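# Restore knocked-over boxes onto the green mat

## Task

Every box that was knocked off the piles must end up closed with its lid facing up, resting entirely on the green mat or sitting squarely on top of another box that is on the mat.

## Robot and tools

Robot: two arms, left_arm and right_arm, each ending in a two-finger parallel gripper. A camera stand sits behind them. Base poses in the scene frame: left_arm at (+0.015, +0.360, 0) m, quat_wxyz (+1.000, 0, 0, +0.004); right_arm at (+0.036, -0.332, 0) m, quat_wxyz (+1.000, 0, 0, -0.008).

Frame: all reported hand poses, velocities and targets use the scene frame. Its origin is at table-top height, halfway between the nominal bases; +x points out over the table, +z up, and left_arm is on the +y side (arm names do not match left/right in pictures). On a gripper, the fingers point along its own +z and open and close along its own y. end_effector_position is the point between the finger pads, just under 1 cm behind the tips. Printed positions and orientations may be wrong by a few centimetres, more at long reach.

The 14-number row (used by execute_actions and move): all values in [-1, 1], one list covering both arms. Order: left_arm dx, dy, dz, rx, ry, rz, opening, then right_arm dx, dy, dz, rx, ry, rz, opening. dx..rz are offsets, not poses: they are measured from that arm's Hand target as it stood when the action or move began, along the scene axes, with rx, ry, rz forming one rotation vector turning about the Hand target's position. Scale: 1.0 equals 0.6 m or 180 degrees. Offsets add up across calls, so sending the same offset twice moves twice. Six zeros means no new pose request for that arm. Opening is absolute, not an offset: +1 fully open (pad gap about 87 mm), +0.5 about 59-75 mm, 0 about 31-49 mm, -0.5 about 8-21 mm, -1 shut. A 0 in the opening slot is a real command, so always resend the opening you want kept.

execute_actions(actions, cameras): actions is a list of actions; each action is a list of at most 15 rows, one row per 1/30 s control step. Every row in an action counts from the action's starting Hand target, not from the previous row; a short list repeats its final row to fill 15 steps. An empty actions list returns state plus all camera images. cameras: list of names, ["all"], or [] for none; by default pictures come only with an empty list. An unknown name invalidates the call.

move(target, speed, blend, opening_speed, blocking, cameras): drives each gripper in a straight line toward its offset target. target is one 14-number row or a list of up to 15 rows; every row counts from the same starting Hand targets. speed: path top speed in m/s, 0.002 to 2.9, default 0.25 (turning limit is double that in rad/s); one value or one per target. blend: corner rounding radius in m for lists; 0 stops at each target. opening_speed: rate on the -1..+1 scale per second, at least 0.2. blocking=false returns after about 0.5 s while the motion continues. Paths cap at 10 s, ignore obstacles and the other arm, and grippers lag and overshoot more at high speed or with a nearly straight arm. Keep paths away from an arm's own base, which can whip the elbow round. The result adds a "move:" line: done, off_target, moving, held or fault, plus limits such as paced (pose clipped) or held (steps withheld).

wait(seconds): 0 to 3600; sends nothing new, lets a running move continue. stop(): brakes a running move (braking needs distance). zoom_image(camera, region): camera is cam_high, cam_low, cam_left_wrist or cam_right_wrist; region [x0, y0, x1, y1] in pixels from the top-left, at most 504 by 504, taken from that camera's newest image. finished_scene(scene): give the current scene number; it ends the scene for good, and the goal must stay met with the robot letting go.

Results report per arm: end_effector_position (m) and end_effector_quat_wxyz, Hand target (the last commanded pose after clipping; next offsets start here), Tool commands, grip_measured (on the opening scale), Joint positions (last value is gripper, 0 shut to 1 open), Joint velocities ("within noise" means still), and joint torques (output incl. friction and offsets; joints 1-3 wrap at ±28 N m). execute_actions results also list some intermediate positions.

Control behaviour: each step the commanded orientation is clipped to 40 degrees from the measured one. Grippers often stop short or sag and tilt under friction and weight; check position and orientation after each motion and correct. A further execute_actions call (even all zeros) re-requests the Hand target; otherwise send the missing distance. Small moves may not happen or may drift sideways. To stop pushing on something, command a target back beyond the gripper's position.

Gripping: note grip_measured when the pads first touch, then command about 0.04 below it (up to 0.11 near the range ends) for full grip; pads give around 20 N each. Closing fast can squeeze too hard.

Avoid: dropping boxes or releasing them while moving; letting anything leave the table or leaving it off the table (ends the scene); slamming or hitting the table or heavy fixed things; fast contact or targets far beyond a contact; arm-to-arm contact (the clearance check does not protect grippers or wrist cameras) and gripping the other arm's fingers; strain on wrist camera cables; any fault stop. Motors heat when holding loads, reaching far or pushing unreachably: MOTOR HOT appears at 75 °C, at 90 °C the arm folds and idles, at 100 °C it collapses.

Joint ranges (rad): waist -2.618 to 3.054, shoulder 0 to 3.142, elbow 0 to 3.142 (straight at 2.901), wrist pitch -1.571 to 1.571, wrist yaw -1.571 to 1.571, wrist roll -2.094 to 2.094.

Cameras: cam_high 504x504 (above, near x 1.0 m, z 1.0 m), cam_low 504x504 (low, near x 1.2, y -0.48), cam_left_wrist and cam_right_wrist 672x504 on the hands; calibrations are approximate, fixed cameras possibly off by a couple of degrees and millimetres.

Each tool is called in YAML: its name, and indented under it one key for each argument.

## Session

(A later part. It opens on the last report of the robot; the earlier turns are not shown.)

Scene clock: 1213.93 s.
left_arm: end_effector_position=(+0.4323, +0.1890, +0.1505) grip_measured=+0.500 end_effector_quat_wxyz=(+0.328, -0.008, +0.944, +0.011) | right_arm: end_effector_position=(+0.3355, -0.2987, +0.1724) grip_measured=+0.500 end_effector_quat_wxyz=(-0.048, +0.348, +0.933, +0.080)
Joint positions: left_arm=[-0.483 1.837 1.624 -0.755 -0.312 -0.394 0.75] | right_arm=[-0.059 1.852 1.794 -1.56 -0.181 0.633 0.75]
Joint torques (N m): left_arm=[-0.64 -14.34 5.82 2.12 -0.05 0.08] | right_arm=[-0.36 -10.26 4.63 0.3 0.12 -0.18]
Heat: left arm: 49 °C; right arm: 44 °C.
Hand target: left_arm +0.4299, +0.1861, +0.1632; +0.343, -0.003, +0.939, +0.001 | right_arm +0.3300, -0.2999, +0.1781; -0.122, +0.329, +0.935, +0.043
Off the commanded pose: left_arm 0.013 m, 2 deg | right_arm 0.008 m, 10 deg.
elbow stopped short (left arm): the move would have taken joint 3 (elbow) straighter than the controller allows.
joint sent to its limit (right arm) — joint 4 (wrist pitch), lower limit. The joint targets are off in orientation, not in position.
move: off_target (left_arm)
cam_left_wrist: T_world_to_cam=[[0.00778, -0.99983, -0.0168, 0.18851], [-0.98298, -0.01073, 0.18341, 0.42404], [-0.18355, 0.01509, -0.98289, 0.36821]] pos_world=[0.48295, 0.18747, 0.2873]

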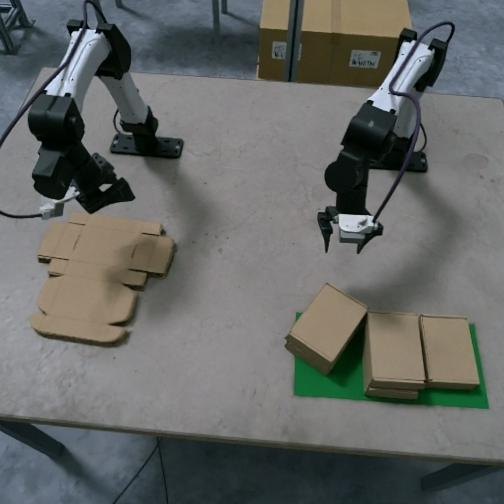

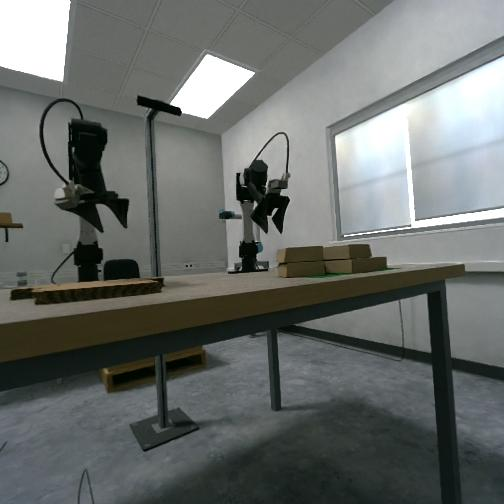

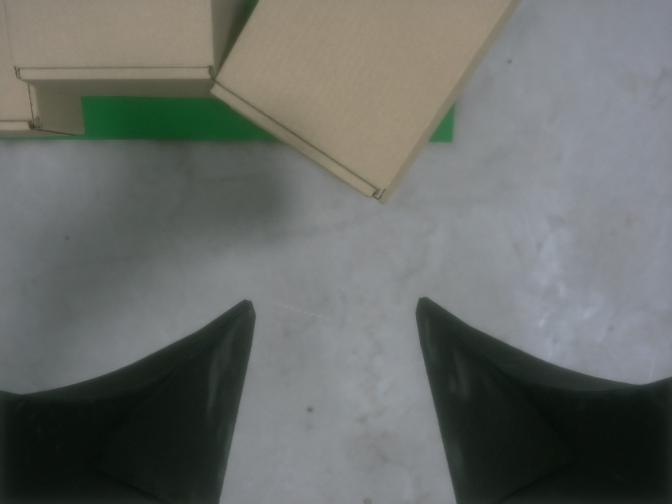

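move:
  target:
    - [0.2185,-0.0257,-0.04,0,0,-0.178,0.85,0,0,0,0,0,0,0.5]
  speed: 0.12
  cameras: ["cam_left_wrist"]

Scene clock: 1236.00 s.
left_arm: end_effector_position=(+0.5576, +0.1686, +0.1490) grip_measured=+0.850 end_effector_quat_wxyz=(+0.339, +0.253, +0.901, -0.093) | right_arm: end_effector_position=(+0.3355, -0.2987, +0.1724) grip_measured=+0.500 end_effector_quat_wxyz=(-0.048, +0.348, +0.933, +0.080)
Joint positions: left_arm=[-0.313 2.321 2.313 -0.859 0.156 0.186 0.925] | right_arm=[-0.059 1.852 1.794 -1.56 -0.181 0.633 0.75]
Joint torques (N m): left_arm=[0.47 -12.71 8.79 1.96 0.16 0.09] | right_arm=[-0.28 -10.55 4.77 0.27 0.11 -0.2]
Heat: left arm: 55 °C; right arm: 44 °C.
Hand target: left_arm +0.5610, +0.1707, +0.1391; +0.330, +0.256, +0.904, -0.094 | right_arm +0.3300, -0.2999, +0.1781; -0.122, +0.329, +0.935, +0.043
Off the commanded pose: left_arm 0.011 m, 1 deg | right_arm 0.008 m, 10 deg.
joint sent to its limit (right arm) — joint 4 (wrist pitch), lower limit. The joint targets are off in orientation, not in position.
move: off_target (left_arm)
cam_left_wrist: T_world_to_cam=[[-0.53273, -0.84627, -0.00521, 0.4409], [-0.83893, 0.52728, 0.13479, 0.38341], [-0.11132, 0.07618, -0.99086, 0.34063]] pos_world=[0.59445, 0.14501, 0.28814]

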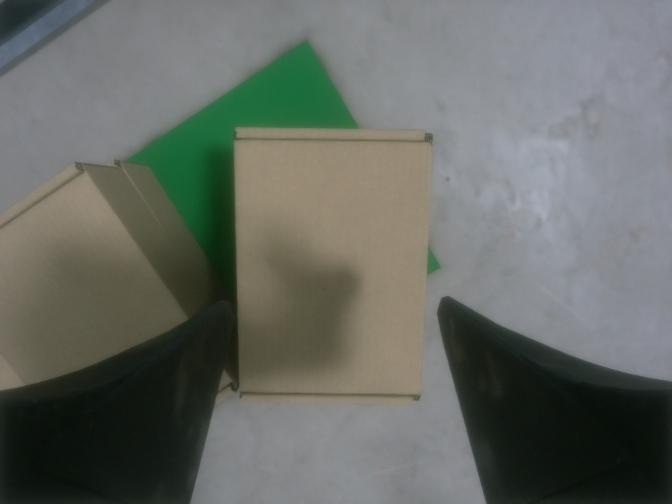

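move:
  target:
    - [0.007,-0.004,-0.05,0,0,0,0.85,0,0,0,0,0,0,0.5]
    - [0.007,-0.004,-0.125,0,0,0,0.85,0,0,0,0,0,0,0.5]
  speed: 0.06
  cameras: ["cam_left_wrist"]

Scene clock: 1244.13 s.
left_arm: end_effector_position=(+0.5749, +0.1618, +0.0919) grip_measured=+0.850 end_effector_quat_wxyz=(+0.364, +0.254, +0.891, -0.097) | right_arm: end_effector_position=(+0.3355, -0.2987, +0.1724) grip_measured=+0.500 end_effector_quat_wxyz=(-0.048, +0.348, +0.933, +0.080)
Joint positions: left_arm=[-0.313 2.323 2.059 -0.548 0.163 0.186 0.925] | right_arm=[-0.059 1.852 1.794 -1.56 -0.181 0.633 0.75]
Joint torques (N m): left_arm=[0.38 -13.46 4.83 1.94 0.02 0.11] | right_arm=[-0.38 -10.4 4.67 0.26 0.09 -0.21]
Heat: left arm: 55 °C; right arm: 44 °C.
Hand target: left_arm +0.5652, +0.1683, +0.0641; +0.330, +0.256, +0.904, -0.094 | right_arm +0.3300, -0.2999, +0.1781; -0.122, +0.329, +0.935, +0.043
Off the commanded pose: left_arm 0.030 m, 4 deg | right_arm 0.008 m, 10 deg.
joint sent to its limit (right arm) — joint 4 (wrist pitch), lower limit. The joint targets are off in orientation, not in position.
move: off_target (left_arm)
cam_left_wrist: T_world_to_cam=[[-0.53654, -0.84376, -0.0142, 0.4467], [-0.84166, 0.53384, 0.0814, 0.41452], [-0.0611, 0.05563, -0.99658, 0.26138]] pos_world=[0.60453, 0.14108, 0.23309]

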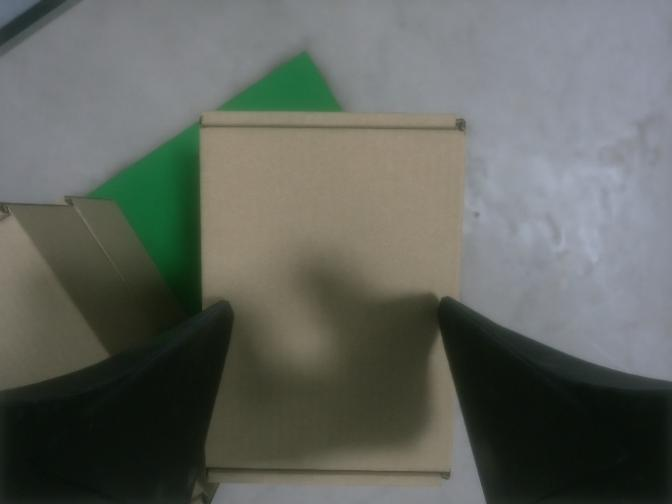

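move:
  target:
    - [0,-0.04,0,0,0,0,0.85,0,0,0,0,0,0,0.5]
    - [0.008,-0.025,0,0,0,0.167,0.85,0,0,0,0,0,0,0.5]
  speed: 0.08
  cameras: ["cam_high","cam_left_wrist"]

Scene clock: 1252.53 s.
left_arm: end_effector_position=(+0.5804, +0.1532, +0.0932) grip_measured=+0.850 end_effector_quat_wxyz=(+0.381, +0.012, +0.924, -0.020) | right_arm: end_effector_position=(+0.3355, -0.2987, +0.1724) grip_measured=+0.500 end_effector_quat_wxyz=(-0.048, +0.348, +0.933, +0.080)
Joint positions: left_arm=[-0.408 2.369 2.142 -0.59 -0.234 -0.281 0.925] | right_arm=[-0.059 1.852 1.794 -1.56 -0.181 0.633 0.75]
Joint torques (N m): left_arm=[-0.58 -12.18 7.86 1.52 -0.2 -0.12] | right_arm=[-0.34 -10.45 4.66 0.28 0.12 -0.15]
Heat: left arm: 54 °C; right arm: 44 °C.
Hand target: left_arm +0.5701, +0.1534, +0.0642; +0.343, +0.013, +0.939, -0.005 | right_arm +0.3300, -0.2999, +0.1781; -0.122, +0.329, +0.935, +0.043
Off the commanded pose: left_arm 0.031 m, 5 deg | right_arm 0.008 m, 10 deg.
joint sent to its limit (right arm) — joint 4 (wrist pitch), lower limit. The joint targets are off in orientation, not in position.
move: off_target (left_arm)
cam_left_wrist: T_world_to_cam=[[-0.05186, -0.99836, 0.02434, 0.18121], [-0.99603, 0.05347, 0.07112, 0.58792], [-0.0723, -0.02056, -0.99717, 0.28187]] pos_world=[0.61536, 0.15527, 0.23485]

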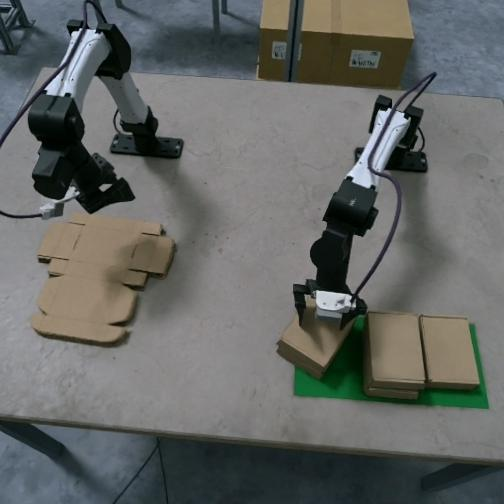

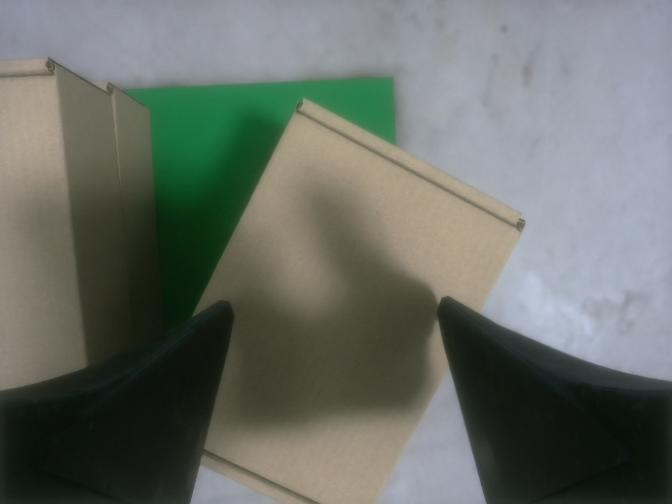

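move:
  target:
    - [0,0,0.158,0,0,0,0.85,0,0,0,0,0,0,0.5]
    - [-0.166,0.1028,0.158,0,0,-0.158,0.3,0,0,0,0,0,0,0.5]
    - [-0.166,0.1028,-0.03,0,0,-0.158,0.3,0,0,0,0,0,0,0.5]
  speed: 0.12
  cameras: ["cam_high","cam_left_wrist"]

Scene clock: 1311.60 s.
left_arm: end_effector_position=(+0.4699, +0.2125, +0.0566) grip_measured=+0.300 end_effector_quat_wxyz=(+0.337, +0.241, +0.906, -0.089) | right_arm: end_effector_position=(+0.3355, -0.2987, +0.1724) grip_measured=+0.500 end_effector_quat_wxyz=(-0.048, +0.348, +0.933, +0.080)
Joint positions: left_arm=[-0.28 1.931 1.338 -0.281 0.16 0.192 0.65] | right_arm=[-0.059 1.852 1.794 -1.56 -0.181 0.633 0.75]
Joint torques (N m): left_arm=[0.75 -9.92 6.12 2.28 0.14 0.08] | right_arm=[-0.27 -10.36 4.79 0.24 0.07 -0.2]
Heat: left arm: 59 °C; right arm: 45 °C.
Hand target: left_arm +0.4704, +0.2150, +0.0462; +0.331, +0.243, +0.907, -0.089 | right_arm +0.3300, -0.2999, +0.1781; -0.122, +0.329, +0.935, +0.043
Off the commanded pose: left_arm 0.011 m, 1 deg | right_arm 0.008 m, 10 deg.
elbow stopped short (left arm): the move would have taken joint 3 (elbow) straighter than the controller allows.
joint sent to its limit (right arm) — joint 4 (wrist pitch), lower limit. The joint targets are off in orientation, not in position.
move: off_target (left_arm); target 2's new opening was sent with left_arm's hand 0.017 m and 3 deg from that target
cam_left_wrist: T_world_to_cam=[[-0.50989, -0.86023, -0.00415, 0.423], [-0.85189, 0.50426, 0.14145, 0.30983], [-0.11959, 0.07566, -0.98994, 0.23983]] pos_world=[0.50831, 0.1895, 0.19535]

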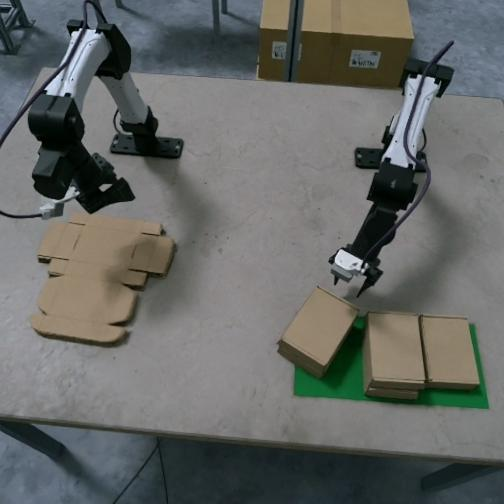

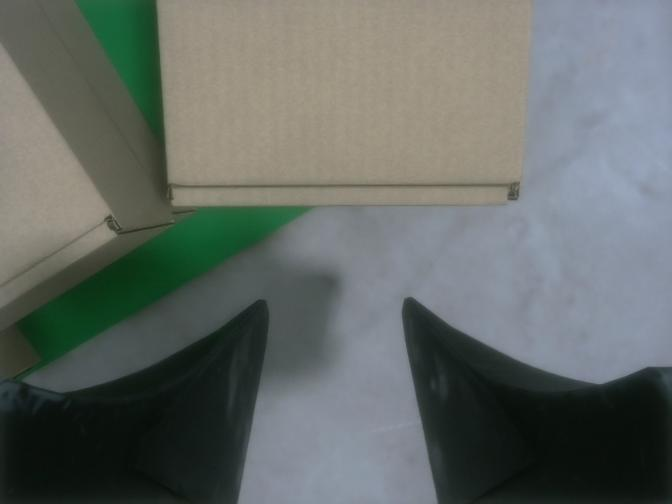

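move:
  target:
    - [0,0,-0.045,0,0,0,0.3,0,0,0,0,0,0,0.5]
    - [0.05,-0.03,-0.045,0,0,0,0.3,0,0,0,0,0,0,0.5]
    - [0.056,-0.06,-0.045,0,0,0.0556,0.3,0,0,0,0,0,0,0.5]
    - [0.063,-0.09,-0.045,0,0,0.111,0.3,0,0,0,0,0,0,0.5]
  speed: 0.06
  blend: [0,0.01,0.01,0]
  cameras: ["cam_high","cam_left_wrist"]

Scene clock: 1323.87 s.
left_arm: end_effector_position=(+0.5058, +0.1651, +0.0252) grip_measured=+0.300 end_effector_quat_wxyz=(+0.345, +0.084, +0.934, -0.035) | right_arm: end_effector_position=(+0.3355, -0.2987, +0.1724) grip_measured=+0.500 end_effector_quat_wxyz=(-0.048, +0.348, +0.933, +0.080)
Joint positions: left_arm=[-0.42 2.152 1.539 -0.262 -0.143 -0.18 0.65] | right_arm=[-0.059 1.852 1.794 -1.56 -0.181 0.633 0.75]
Joint torques (N m): left_arm=[-0.61 -11.52 8.84 2.05 -0.19 -0.05] | right_arm=[-0.32 -10.32 4.62 0.18 0.13 -0.17]
Heat: left arm: 56 °C; right arm: 45 °C.
Hand target: left_arm +0.5083, +0.1611, +0.0190; +0.341, +0.082, +0.936, -0.031 | right_arm +0.3300, -0.2999, +0.1781; -0.122, +0.329, +0.935, +0.043
Off the commanded pose: left_arm 0.008 m, 1 deg | right_arm 0.008 m, 10 deg.
joint sent to its limit (right arm) — joint 4 (wrist pitch), lower limit. The joint targets are off in orientation, not in position.
move: done
cam_left_wrist: T_world_to_cam=[[-0.19508, -0.98077, 0.00528, 0.26091], [-0.97027, 0.19378, 0.14503, 0.47966], [-0.14326, 0.02317, -0.98941, 0.2373]] pos_world=[0.5503, 0.15745, 0.16384]

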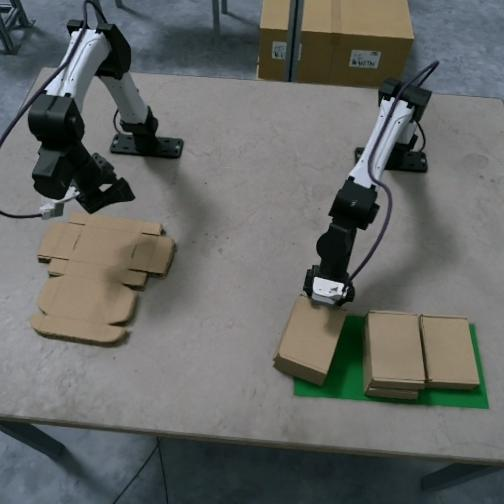

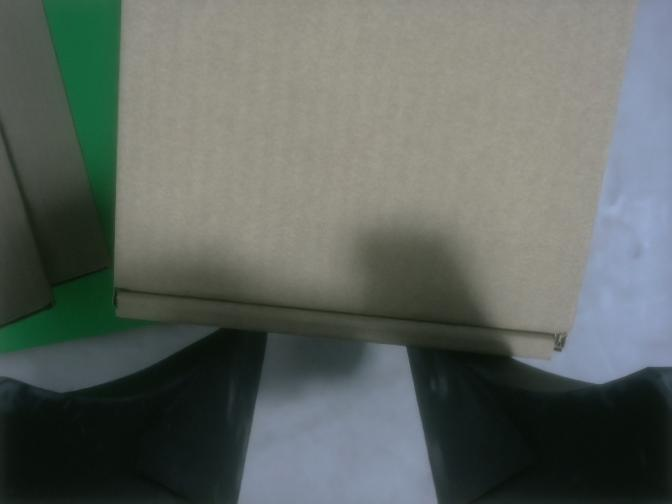

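move:
  target:
    - [0.016,-0.036,0,0,0,0.0556,0.3,0,0,0,0,0,0,0.5]
    - [0.025,-0.053,0,0,0,0.089,0.3,0,0,0,0,0,0,0.5]
  speed: 0.06
  blend: [0.01,0]
  cameras: ["cam_high","cam_left_wrist"]

Scene clock: 1333.33 s.
left_arm: end_effector_position=(+0.5222, +0.1328, +0.0274) grip_measured=+0.300 end_effector_quat_wxyz=(+0.346, -0.048, +0.937, +0.011) | right_arm: end_effector_position=(+0.3355, -0.2987, +0.1724) grip_measured=+0.500 end_effector_quat_wxyz=(-0.048, +0.348, +0.933, +0.080)
Joint positions: left_arm=[-0.51 2.306 1.821 -0.466 -0.366 -0.485 0.65] | right_arm=[-0.059 1.852 1.794 -1.56 -0.181 0.633 0.75]
Joint torques (N m): left_arm=[-0.77 -12.51 8.81 1.81 -0.26 -0.11] | right_arm=[-0.14 -10.25 4.68 0.28 0.1 -0.18]
Heat: left arm: 56 °C; right arm: 45 °C.
Hand target: left_arm +0.5233, +0.1293, +0.0191; +0.342, -0.049, +0.938, +0.017 | right_arm +0.3300, -0.2999, +0.1781; -0.122, +0.329, +0.935, +0.043
Off the commanded pose: left_arm 0.009 m, 1 deg | right_arm 0.008 m, 10 deg.
joint sent to its limit (right arm) — joint 4 (wrist pitch), lower limit. The joint targets are off in orientation, not in position.
move: done
cam_left_wrist: T_world_to_cam=[[0.08197, -0.99657, 0.01135, 0.0897], [-0.98614, -0.07945, 0.14566, 0.5462], [-0.14426, -0.02313, -0.98927, 0.24929]] pos_world=[0.56724, 0.13855, 0.16604]

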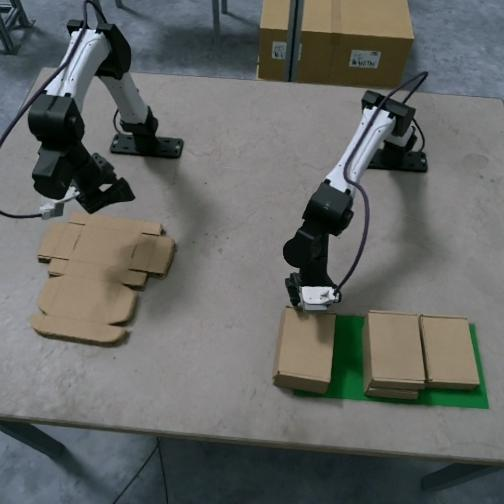

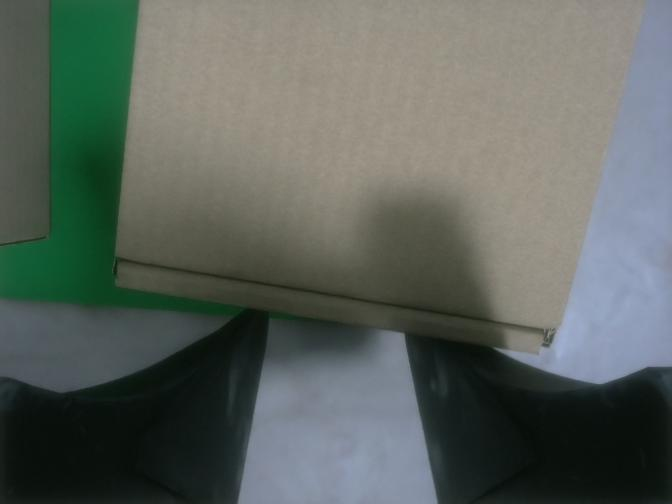

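move:
  target:
    - [-0.05,0,0.01,0,0,0,0.3,0,0,0,0,0,0,0.5]
    - [-0.05,0,0.18,0,0,-0.0556,0.3,0,0,0,0,0,0,0.5]
    - [0.153,0.003,0.18,0,0,-0.0556,0.85,0,0,0,0,0,0,0.5]
  speed: 0.12
  blend: [0.01,0.02,0]
  cameras: ["cam_high","cam_left_wrist"]

zoom_image:
  camera: "cam_high"
  region: [260, 280, 500, 420]

Scene clock: 1344.87 s.
left_arm: end_effector_position=(+0.6113, +0.1307, +0.1370) grip_measured=+0.850 end_effector_quat_wxyz=(+0.405, +0.031, +0.913, -0.035) | right_arm: end_effector_position=(+0.3355, -0.2987, +0.1724) grip_measured=+0.500 end_effector_quat_wxyz=(-0.048, +0.348, +0.933, +0.080)
Joint positions: left_arm=[-0.418 2.667 2.844 -0.931 -0.213 -0.249 0.925] | right_arm=[-0.059 1.852 1.794 -1.56 -0.181 0.633 0.75]
Joint torques (N m): left_arm=[0.43 -14.65 8.4 2.24 0 0.11] | right_arm=[-0.16 -9.96 4.74 0.25 0.1 -0.25]
Heat: left arm: 56 °C; right arm: 46 °C.
Hand target: left_arm +0.6151, +0.1311, +0.1271; +0.343, +0.033, +0.939, -0.013 | right_arm +0.3300, -0.2999, +0.1781; -0.122, +0.329, +0.935, +0.043
Off the commanded pose: left_arm 0.011 m, 8 deg | right_arm 0.008 m, 10 deg.
elbow stopped short (left arm): the move would have taken joint 3 (elbow) straighter than the controller allows.
joint sent to its limit (right arm) — joint 4 (wrist pitch), lower limit. The joint targets are off in orientation, not in position.
move: off_target (left_arm); target 3's new opening was sent with left_arm's hand 0.011 m and 8 deg from that target
cam_left_wrist: T_world_to_cam=[[-0.09933, -0.99442, 0.03559, 0.18631], [-0.99485, 0.09997, 0.01669, 0.61737], [-0.02016, -0.03375, -0.99923, 0.29736]] pos_world=[0.63869, 0.13359, 0.28019]

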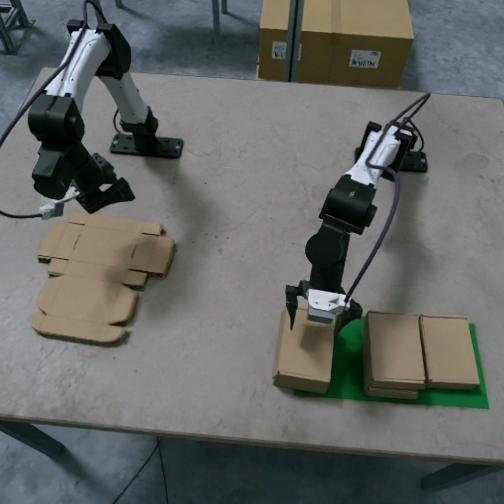

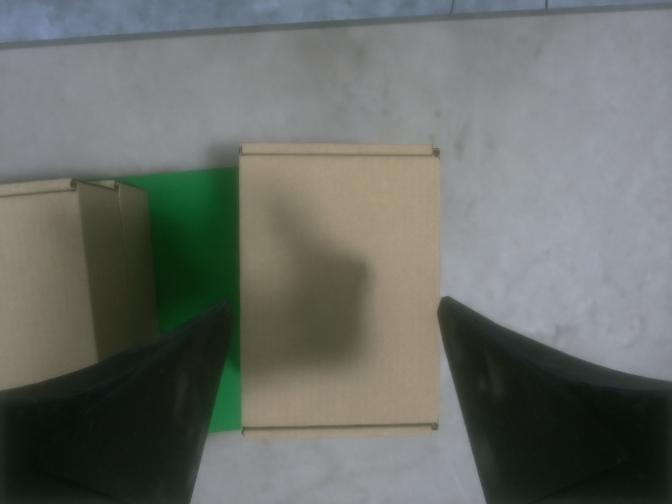

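Scaled by 2.100 from the camera's image (finer frame: 720x720).

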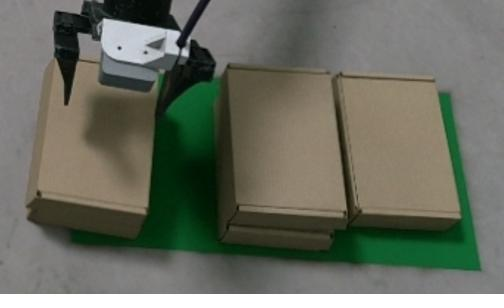

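move:
  target:
    - [0.007,-0.008,-0.045,0,0,0,0.85,0,0,0,0,0,0,0.5]
    - [0.007,-0.008,-0.1,0,0,0,0.85,0,0,0,0,0,0,0.5]
  speed: 0.06
  cameras: ["cam_left_wrist"]

Scene clock: 1354.80 s.
left_arm: end_effector_position=(+0.6188, +0.1278, +0.0932) grip_measured=+0.850 end_effector_quat_wxyz=(+0.388, +0.033, +0.921, -0.028) | right_arm: end_effector_position=(+0.3355, -0.2987, +0.1724) grip_measured=+0.500 end_effector_quat_wxyz=(-0.048, +0.348, +0.933, +0.080)
Joint positions: left_arm=[-0.418 2.752 2.853 -0.896 -0.215 -0.249 0.925] | right_arm=[-0.059 1.852 1.794 -1.56 -0.181 0.633 0.75]
Joint torques (N m): left_arm=[-0.18 -13.53 7.91 2.16 -0.04 -0.05] | right_arm=[-0.21 -10.4 4.45 0.26 0.08 -0.2]
Heat: left arm: 59 °C; right arm: 46 °C.
Hand target: left_arm +0.6193, +0.1263, +0.0671; +0.343, +0.033, +0.939, -0.013 | right_arm +0.3300, -0.2999, +0.1781; -0.122, +0.329, +0.935, +0.043
Off the commanded pose: left_arm 0.026 m, 6 deg | right_arm 0.008 m, 10 deg.
elbow stopped short (left arm): the move would have taken joint 3 (elbow) straighter than the controller allows.
joint sent to its limit (right arm) — joint 4 (wrist pitch), lower limit. The joint targets are off in orientation, not in position.
move: off_target (left_arm)
cam_left_wrist: T_world_to_cam=[[-0.09745, -0.995, 0.02191, 0.18581], [-0.99363, 0.09852, 0.05478, 0.62186], [-0.05667, -0.01644, -0.99826, 0.27395]] pos_world=[0.65153, 0.12811, 0.23533]

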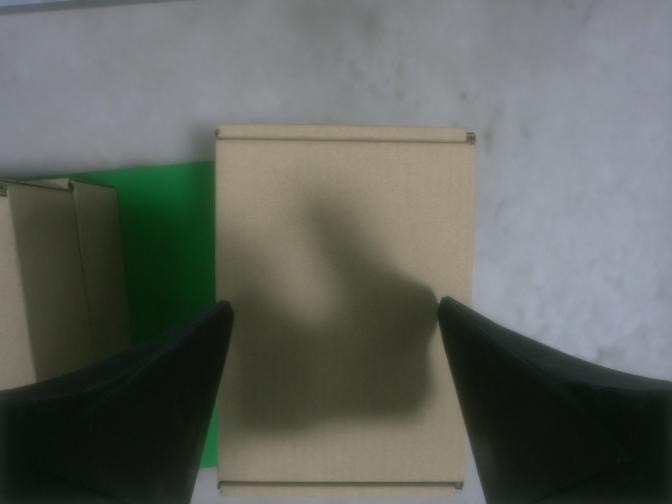

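move:
  target: [-0.034,0.095,0,0,0,0.044,0.85,0,0,0,0,0,0,0.5]
  speed: 0.06
  cameras: ["cam_high","cam_left_wrist"]

Scene clock: 1361.53 s.
left_arm: end_effector_position=(+0.6195, +0.1615, +0.0921) grip_measured=+0.850 end_effector_quat_wxyz=(+0.394, -0.022, +0.919, -0.016) | right_arm: end_effector_position=(+0.3355, -0.2987, +0.1724) grip_measured=+0.500 end_effector_quat_wxyz=(-0.048, +0.348, +0.933, +0.080)
Joint positions: left_arm=[-0.375 2.559 2.466 -0.698 -0.251 -0.311 0.925] | right_arm=[-0.059 1.852 1.794 -1.56 -0.181 0.633 0.75]
Joint torques (N m): left_arm=[1.62 -17.5 3.77 1.17 -0.21 -0.1] | right_arm=[-0.4 -10.41 4.63 0.26 0.04 -0.11]
Heat: left arm: 60 °C; right arm: 46 °C.
Hand target: left_arm +0.5989, +0.1832, +0.0672; +0.343, -0.032, +0.939, +0.011 | right_arm +0.3300, -0.2999, +0.1781; -0.122, +0.329, +0.935, +0.043
Off the commanded pose: left_arm 0.039 m, 7 deg | right_arm 0.008 m, 10 deg.
joint sent to its limit (right arm) — joint 4 (wrist pitch), lower limit. The joint targets are off in orientation, not in position.
move: off_target (left_arm)
cam_left_wrist: T_world_to_cam=[[0.01362, -0.99894, 0.04386, 0.14926], [-0.99901, -0.01173, 0.04297, 0.64141], [-0.04241, -0.0444, -0.99811, 0.26912]] pos_world=[0.65015, 0.16858, 0.23451]

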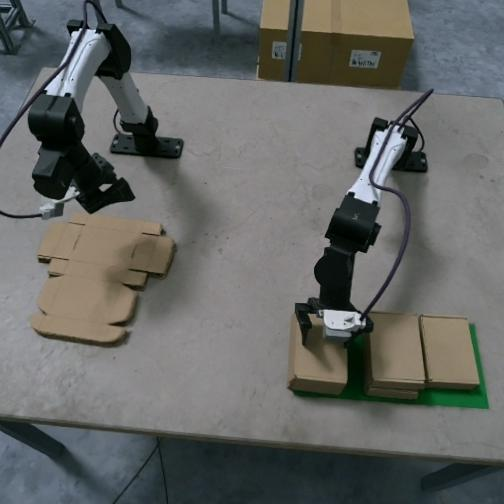

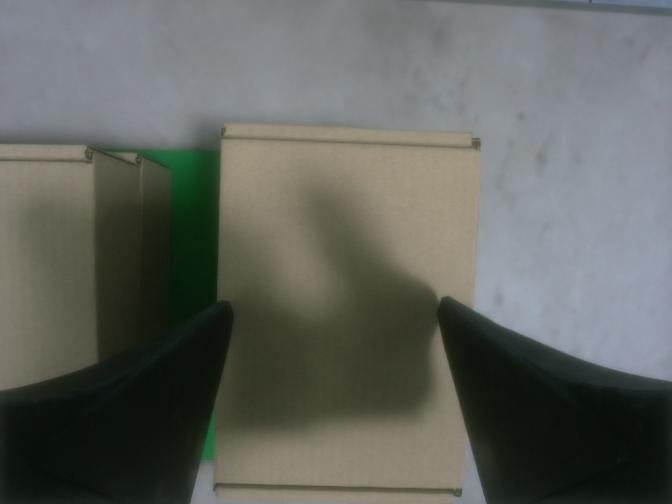

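move:
  target: [-0.037,0.037,0.01,0,0,0.006,0.85,0,0,0,0,0,0,0.5]
  speed: 0.06
  cameras: ["cam_high","cam_left_wrist"]

zoom_image:
  camera: "cam_high"
  region: [260, 280, 500, 420]

Scene clock: 1366.73 s.
left_arm: end_effector_position=(+0.5957, +0.1905, +0.0914) grip_measured=+0.850 end_effector_quat_wxyz=(+0.384, -0.035, +0.923, -0.004) | right_arm: end_effector_position=(+0.3355, -0.2987, +0.1724) grip_measured=+0.500 end_effector_quat_wxyz=(-0.048, +0.348, +0.933, +0.080)
Joint positions: left_arm=[-0.346 2.383 2.157 -0.59 -0.257 -0.311 0.925] | right_arm=[-0.059 1.852 1.794 -1.56 -0.181 0.633 0.75]
Joint torques (N m): left_arm=[1.05 -16.85 3.96 1.38 -0.11 -0.1] | right_arm=[-0.27 -10.25 4.46 0.31 0.11 -0.19]
Heat: left arm: 62 °C; right arm: 46 °C.
Hand target: left_arm +0.5766, +0.2055, +0.0730; +0.342, -0.041, +0.939, +0.014 | right_arm +0.3300, -0.2999, +0.1781; -0.122, +0.329, +0.935, +0.043
Off the commanded pose: left_arm 0.030 m, 6 deg | right_arm 0.008 m, 10 deg.
joint sent to its limit (right arm) — joint 4 (wrist pitch), lower limit. The joint targets are off in orientation, not in position.
move: off_target (left_arm)
cam_left_wrist: T_world_to_cam=[[0.0474, -0.99841, 0.03064, 0.15948], [-0.99687, -0.04534, 0.06479, 0.62114], [-0.06329, -0.03362, -0.99743, 0.27898]] pos_world=[0.62929, 0.19676, 0.23314]

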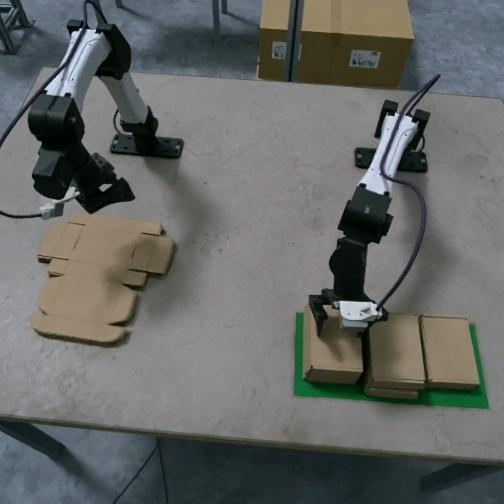

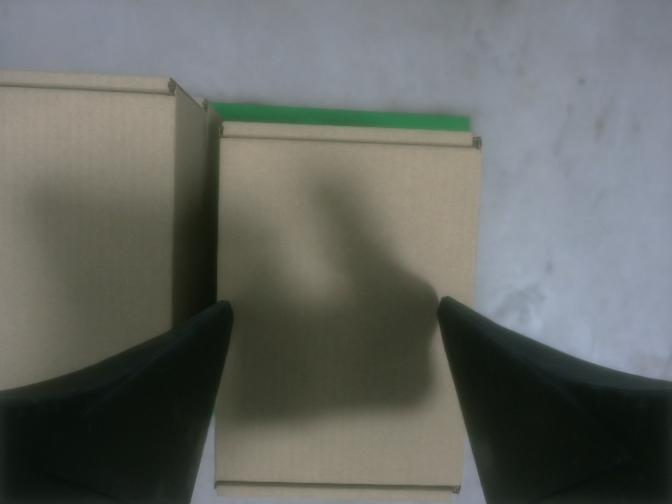

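Scaled by 2.100 from the camera's image (finer frame: 720x720).

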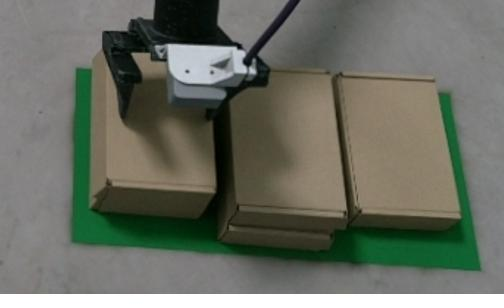

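move:
  target:
    - [0.03,-0.024,0.02,0,0,-0.006,0.85,0,0,0,0,0,0,0.5]
    - [0.03,-0.024,0.13,0,0,-0.006,0.85,0,0,0,0,0,0,0.5]
    - [-0.22,-0.024,0.13,0,0,-0.006,0.85,0,0,0,0,0,0,0.5]
  speed: 0.1
  cameras: ["cam_high","cam_low","cam_left_wrist"]

zoom_image:
  camera: "cam_high"
  region: [260, 280, 500, 420]

zoom_image:
  camera: "cam_low"
  region: [260, 220, 420, 290]

Scene clock: 1377.33 s.
left_arm: end_effector_position=(+0.4455, +0.1919, +0.1372) grip_measured=+0.850 end_effector_quat_wxyz=(+0.324, -0.026, +0.945, +0.017) | right_arm: end_effector_position=(+0.3355, -0.2987, +0.1724) grip_measured=+0.500 end_effector_quat_wxyz=(-0.048, +0.348, +0.933, +0.080)
Joint positions: left_arm=[-0.465 1.891 1.646 -0.736 -0.318 -0.414 0.925] | right_arm=[-0.059 1.852 1.794 -1.56 -0.181 0.633 0.75]
Joint torques (N m): left_arm=[-0.68 -15.15 5.79 2 -0.29 -0.13] | right_arm=[-0.24 -10.35 4.55 0.33 0.11 -0.16]
Heat: left arm: 62 °C; right arm: 46 °C.
Hand target: left_arm +0.4447, +0.1910, +0.1512; +0.343, -0.032, +0.939, +0.011 | right_arm +0.3300, -0.2999, +0.1781; -0.122, +0.329, +0.935, +0.043
Off the commanded pose: left_arm 0.014 m, 2 deg | right_arm 0.008 m, 10 deg.
elbow stopped short (left arm): the move would have taken joint 3 (elbow) straighter than the controller allows.
joint sent to its limit (right arm) — joint 4 (wrist pitch), lower limit. The joint targets are off in orientation, not in position.
move: off_target (left_arm)
cam_left_wrist: T_world_to_cam=[[0.04462, -0.99888, -0.01565, 0.17431], [-0.98035, -0.0468, 0.19162, 0.44403], [-0.19214, 0.00679, -0.98135, 0.36263]] pos_world=[0.4972, 0.19243, 0.27351]

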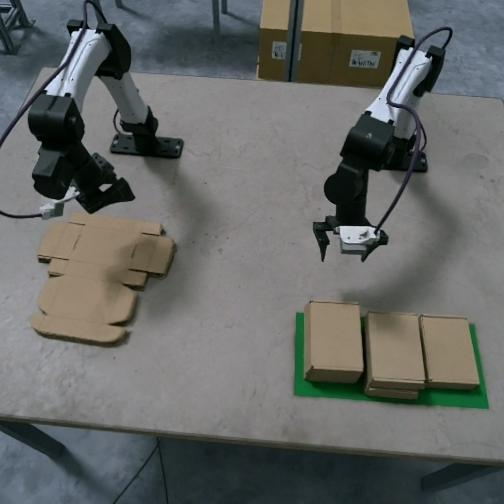

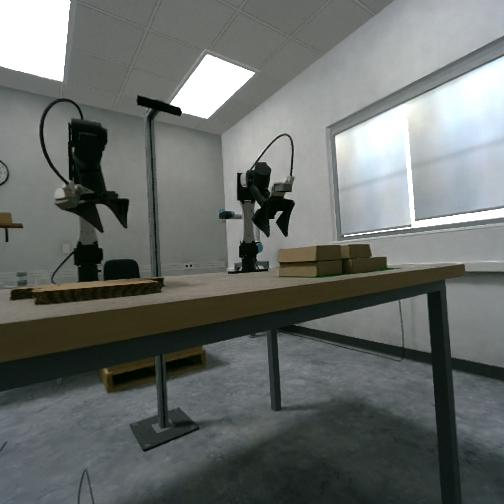

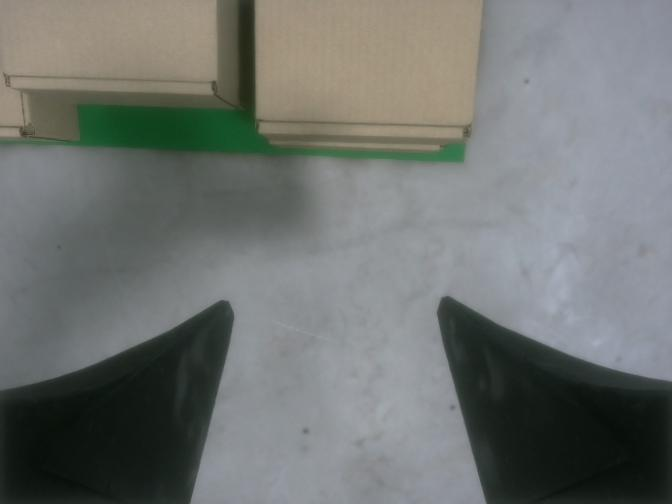

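Scaled by 2.100 from the camera's image (finer frame: 720x720).

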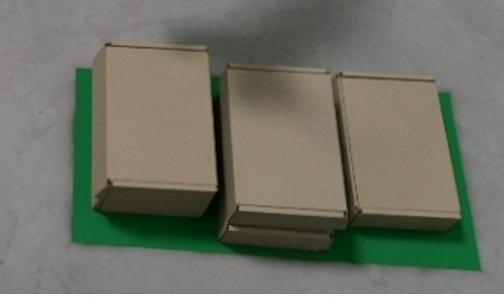

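Scaled by 3.150 from the camera's image (finer frame: 720x720).

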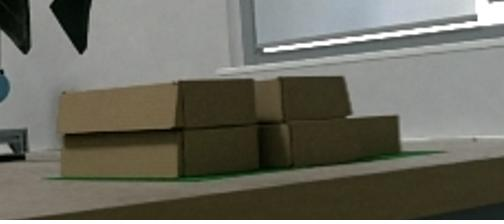

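zoom_image:
  camera: "cam_left_wrist"
  region: [0, 0, 300, 200]

zoom_image:
  camera: "cam_high"
  region: [350, 290, 500, 420]

Scaled by 1.680 from the camera's image (finer frame: 960x720).

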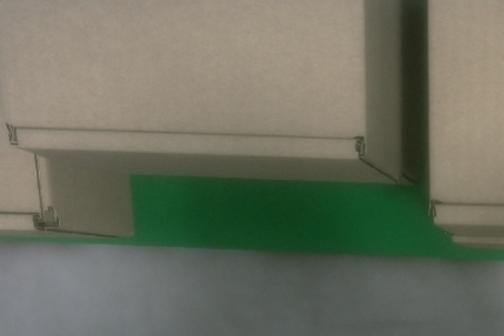

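Scaled by 3.360 from the camera's image (finer frame: 720x720).

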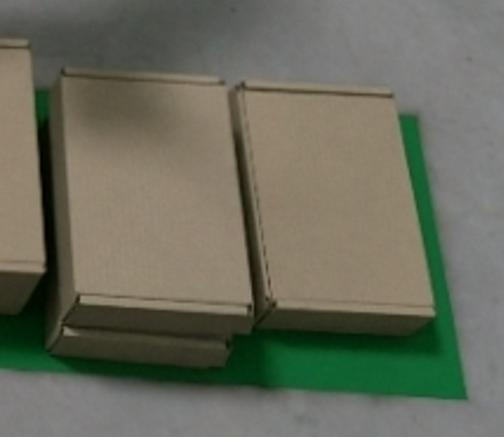

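zoom_image:
  camera: "cam_high"
  region: [360, 365, 440, 405]

zoom_image:
  camera: "cam_low"
  region: [330, 235, 400, 280]

Scaled by 6.300 from the camera's image (finer frame: 720x720).

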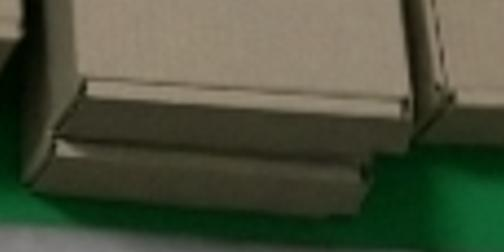

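Scaled by 7.200 from the camera's image (finer frame: 720x720).

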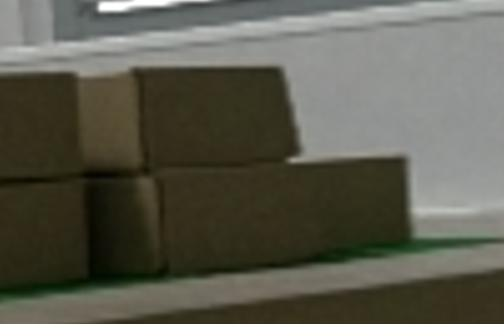

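move:
  target: [0.16,0.285,0.03,0,0,0,0.85,0,0,0,0,0,0,0.5]
  speed: 0.15
  cameras: ["cam_left_wrist"]

Scene clock: 1402.27 s.
left_arm: end_effector_position=(+0.5371, +0.3631, +0.1747) grip_measured=+0.850 end_effector_quat_wxyz=(+0.350, -0.038, +0.936, +0.013) | right_arm: end_effector_position=(+0.3355, -0.2987, +0.1724) grip_measured=+0.500 end_effector_quat_wxyz=(-0.048, +0.348, +0.933, +0.080)
Joint positions: left_arm=[-0.015 2.051 1.981 -0.788 -0.054 -0.067 0.925] | right_arm=[-0.059 1.852 1.794 -1.56 -0.181 0.633 0.75]
Joint torques (N m): left_arm=[0.02 -10.89 8.91 2.1 0.07 0.07] | right_arm=[-0.31 -10.28 4.67 0.26 0.1 -0.16]
Heat: left arm: 63 °C; right arm: 46 °C.
Hand target: left_arm +0.5406, +0.3621, +0.1691; +0.343, -0.032, +0.939, +0.011 | right_arm +0.3300, -0.2999, +0.1781; -0.122, +0.329, +0.935, +0.043
Off the commanded pose: left_arm 0.007 m, 1 deg | right_arm 0.008 m, 10 deg.
joint sent to its limit (right arm) — joint 4 (wrist pitch), lower limit. The joint targets are off in orientation, not in position.
move: done
cam_left_wrist: T_world_to_cam=[[0.0648, -0.9979, 0.001, 0.32773], [-0.9883, -0.06404, 0.1384, 0.55453], [-0.13805, -0.00996, -0.99038, 0.39451]] pos_world=[0.58127, 0.36649, 0.31364]

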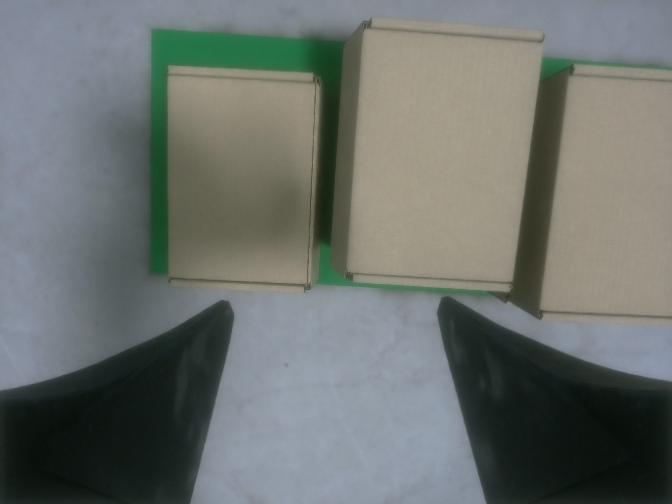

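zoom_image:
  camera: "cam_left_wrist"
  region: [300, 230, 600, 340]

zoom_image:
  camera: "cam_left_wrist"
  region: [300, 10, 600, 120]

zoom_image:
  camera: "cam_left_wrist"
  region: [130, 10, 400, 310]

Scaled by 1.680 from the camera's image (finer frame: 960x720).

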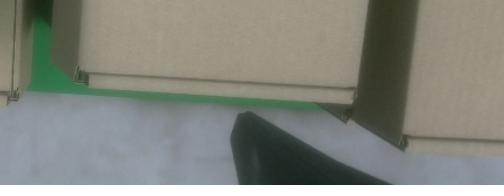

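Scaled by 1.680 from the camera's image (finer frame: 960x720).

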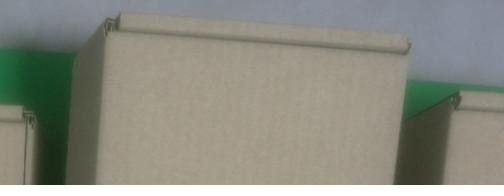

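Scaled by 1.680 from the camera's image (finer frame: 960x720).

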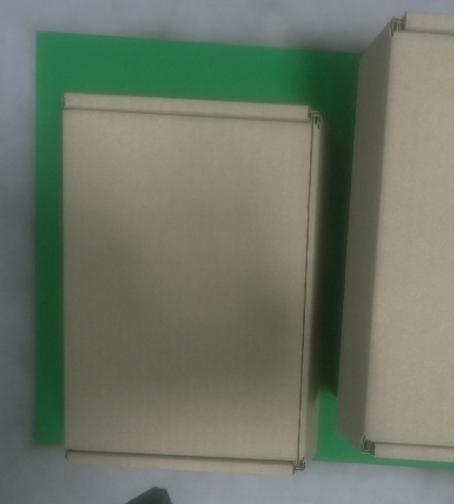

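execute_actions:
  actions: []

zoom_image:
  camera: "cam_high"
  region: [285, 290, 385, 350]

zoom_image:
  camera: "cam_high"
  region: [400, 300, 500, 360]

Scene clock: 1432.50 s.
left_arm: end_effector_position=(+0.5370, +0.3630, +0.1746) grip_measured=+0.850 end_effector_quat_wxyz=(+0.349, -0.038, +0.936, +0.012) | right_arm: end_effector_position=(+0.3355, -0.2987, +0.1724) grip_measured=+0.500 end_effector_quat_wxyz=(-0.048, +0.348, +0.933, +0.080)
Joint positions: left_arm=[-0.015 2.051 1.981 -0.789 -0.054 -0.067 0.925] | right_arm=[-0.059 1.852 1.794 -1.56 -0.181 0.633 0.75]
Joint velocities: within noise
Joint torques (N m): left_arm=[0.23 -10.93 9.05 2 0.03 0.08] | right_arm=[-0.27 -10.14 4.71 0.26 0.04 -0.19]
Heat: left arm: 59 °C; right arm: 47 °C.
Hand target: left_arm +0.5406, +0.3621, +0.1690; +0.343, -0.032, +0.939, +0.011 | right_arm +0.3300, -0.2999, +0.1781; -0.122, +0.329, +0.935, +0.043
Tool commands: left_gripper/opening=+0.85 right_gripper/opening=+0.5
Off the commanded pose: left_arm 0.007 m, 1 deg | right_arm 0.008 m, 10 deg.
camera_calibration:
cam_left_wrist: T_world_to_cam=[[0.06455, -0.99791, 0.00132, 0.3278], [-0.98826, -0.06374, 0.13883, 0.55417], [-0.13845, -0.01026, -0.99032, 0.39473]] pos_world=[0.58117, 0.36649, 0.31354]
cam_right_wrist: T_world_to_cam=[[-0.6583, -0.7423, -0.125, 0.01931], [-0.45997, 0.26522, 0.8474, 0.10664], [-0.59587, 0.61534, -0.51603, 0.61533]] pos_world=[0.42842, -0.39259, 0.22958]

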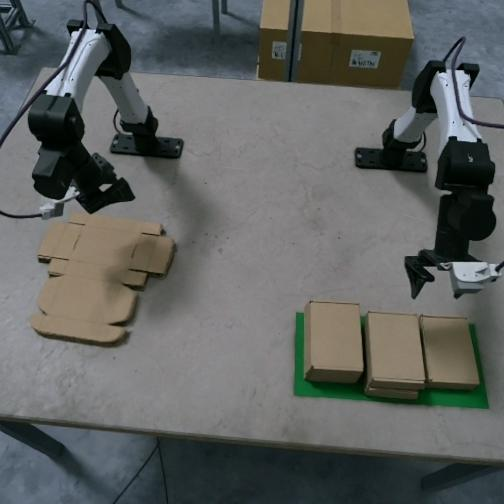

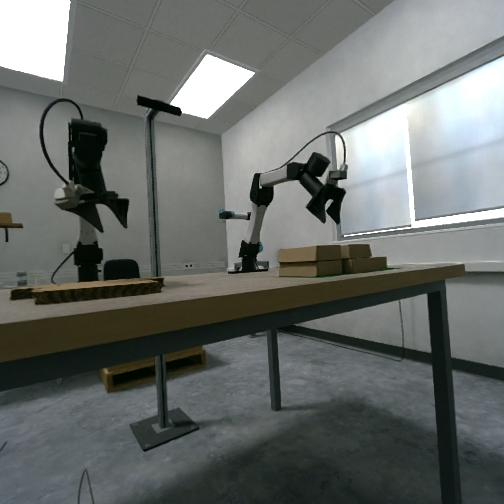

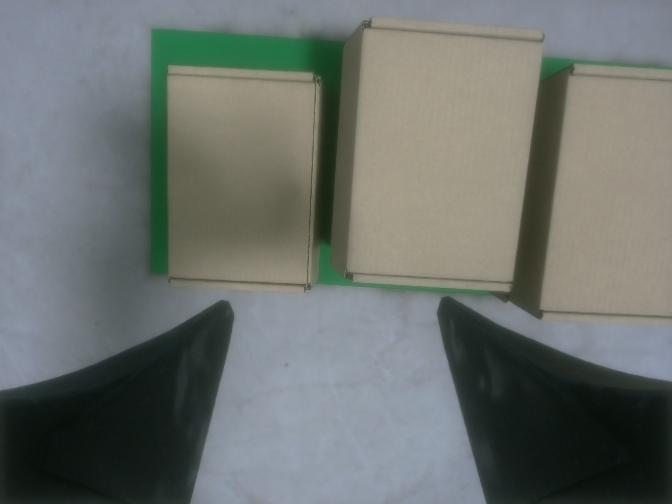

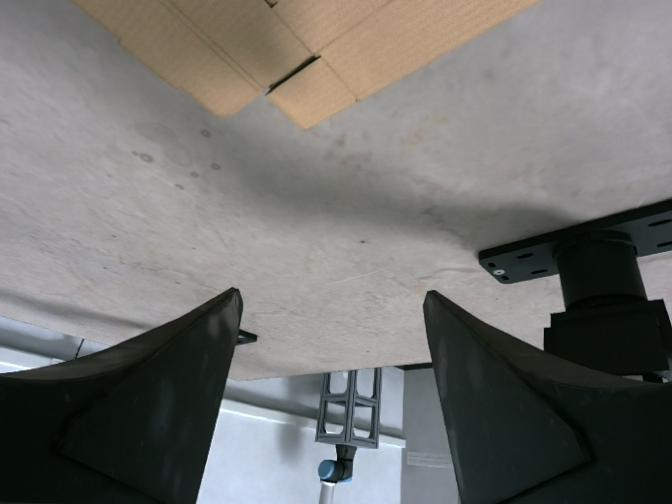

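Scaled by 5.040 from the camera's image (finer frame: 720x720).

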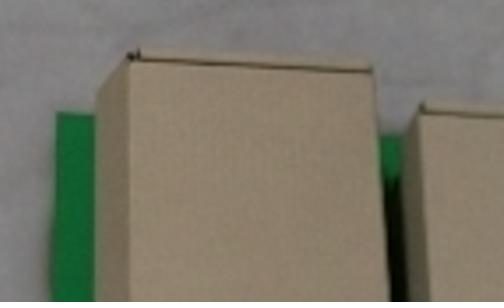

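Scaled by 5.040 from the camera's image (finer frame: 720x720).

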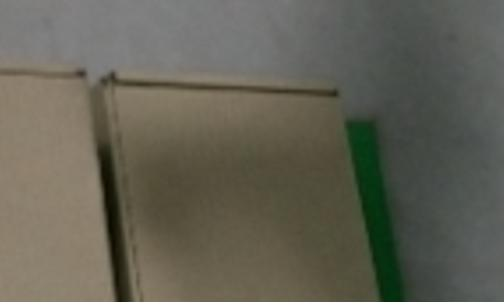

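move:
  target:
    - [-0.1677,0.1132,-0.015,0,0,-0.0167,0.5,0,0,0,0,0,0,0.5]
    - [-0.1677,0.1132,-0.235,0,0,-0.0167,0.5,0,0,0,0,0,0,0.5]
  speed: 0.15
  blend: [0.02,0]
  cameras: ["cam_left_wrist"]

Scene clock: 1455.27 s.
left_arm: end_effector_position=(+0.4399, +0.4277, +0.0342) grip_measured=+0.500 end_effector_quat_wxyz=(+0.345, -0.009, +0.939, +0.003) | right_arm: end_effector_position=(+0.3355, -0.2987, +0.1724) grip_measured=+0.500 end_effector_quat_wxyz=(-0.048, +0.348, +0.933, +0.080)
Joint positions: left_arm=[0.182 1.799 1.068 -0.144 0.111 0.131 0.75] | right_arm=[-0.059 1.852 1.794 -1.56 -0.181 0.633 0.75]
Joint torques (N m): left_arm=[0.57 -8.92 5.68 2.23 0.13 0.11] | right_arm=[-0.06 -10.26 4.56 0.33 0.17 -0.16]
Heat: left arm: 57 °C; right arm: 47 °C.
Hand target: left_arm +0.4400, +0.4300, +0.0282; +0.343, -0.007, +0.939, +0.002 | right_arm +0.3300, -0.2999, +0.1781; -0.122, +0.329, +0.935, +0.043
Off the commanded pose: left_arm 0.007 m, 0 deg | right_arm 0.008 m, 10 deg.
joint sent to its limit (right arm) — joint 4 (wrist pitch), lower limit. The joint targets are off in orientation, not in position.
move: done
cam_left_wrist: T_world_to_cam=[[0.00432, -0.99999, -0.00119, 0.42626], [-0.98875, -0.00445, 0.1495, 0.45633], [-0.1495, 0.00053, -0.98876, 0.2431]] pos_world=[0.4857, 0.42816, 0.17265]

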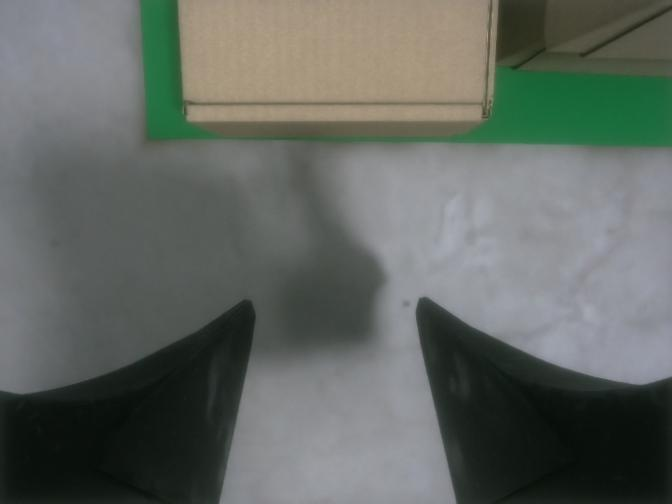

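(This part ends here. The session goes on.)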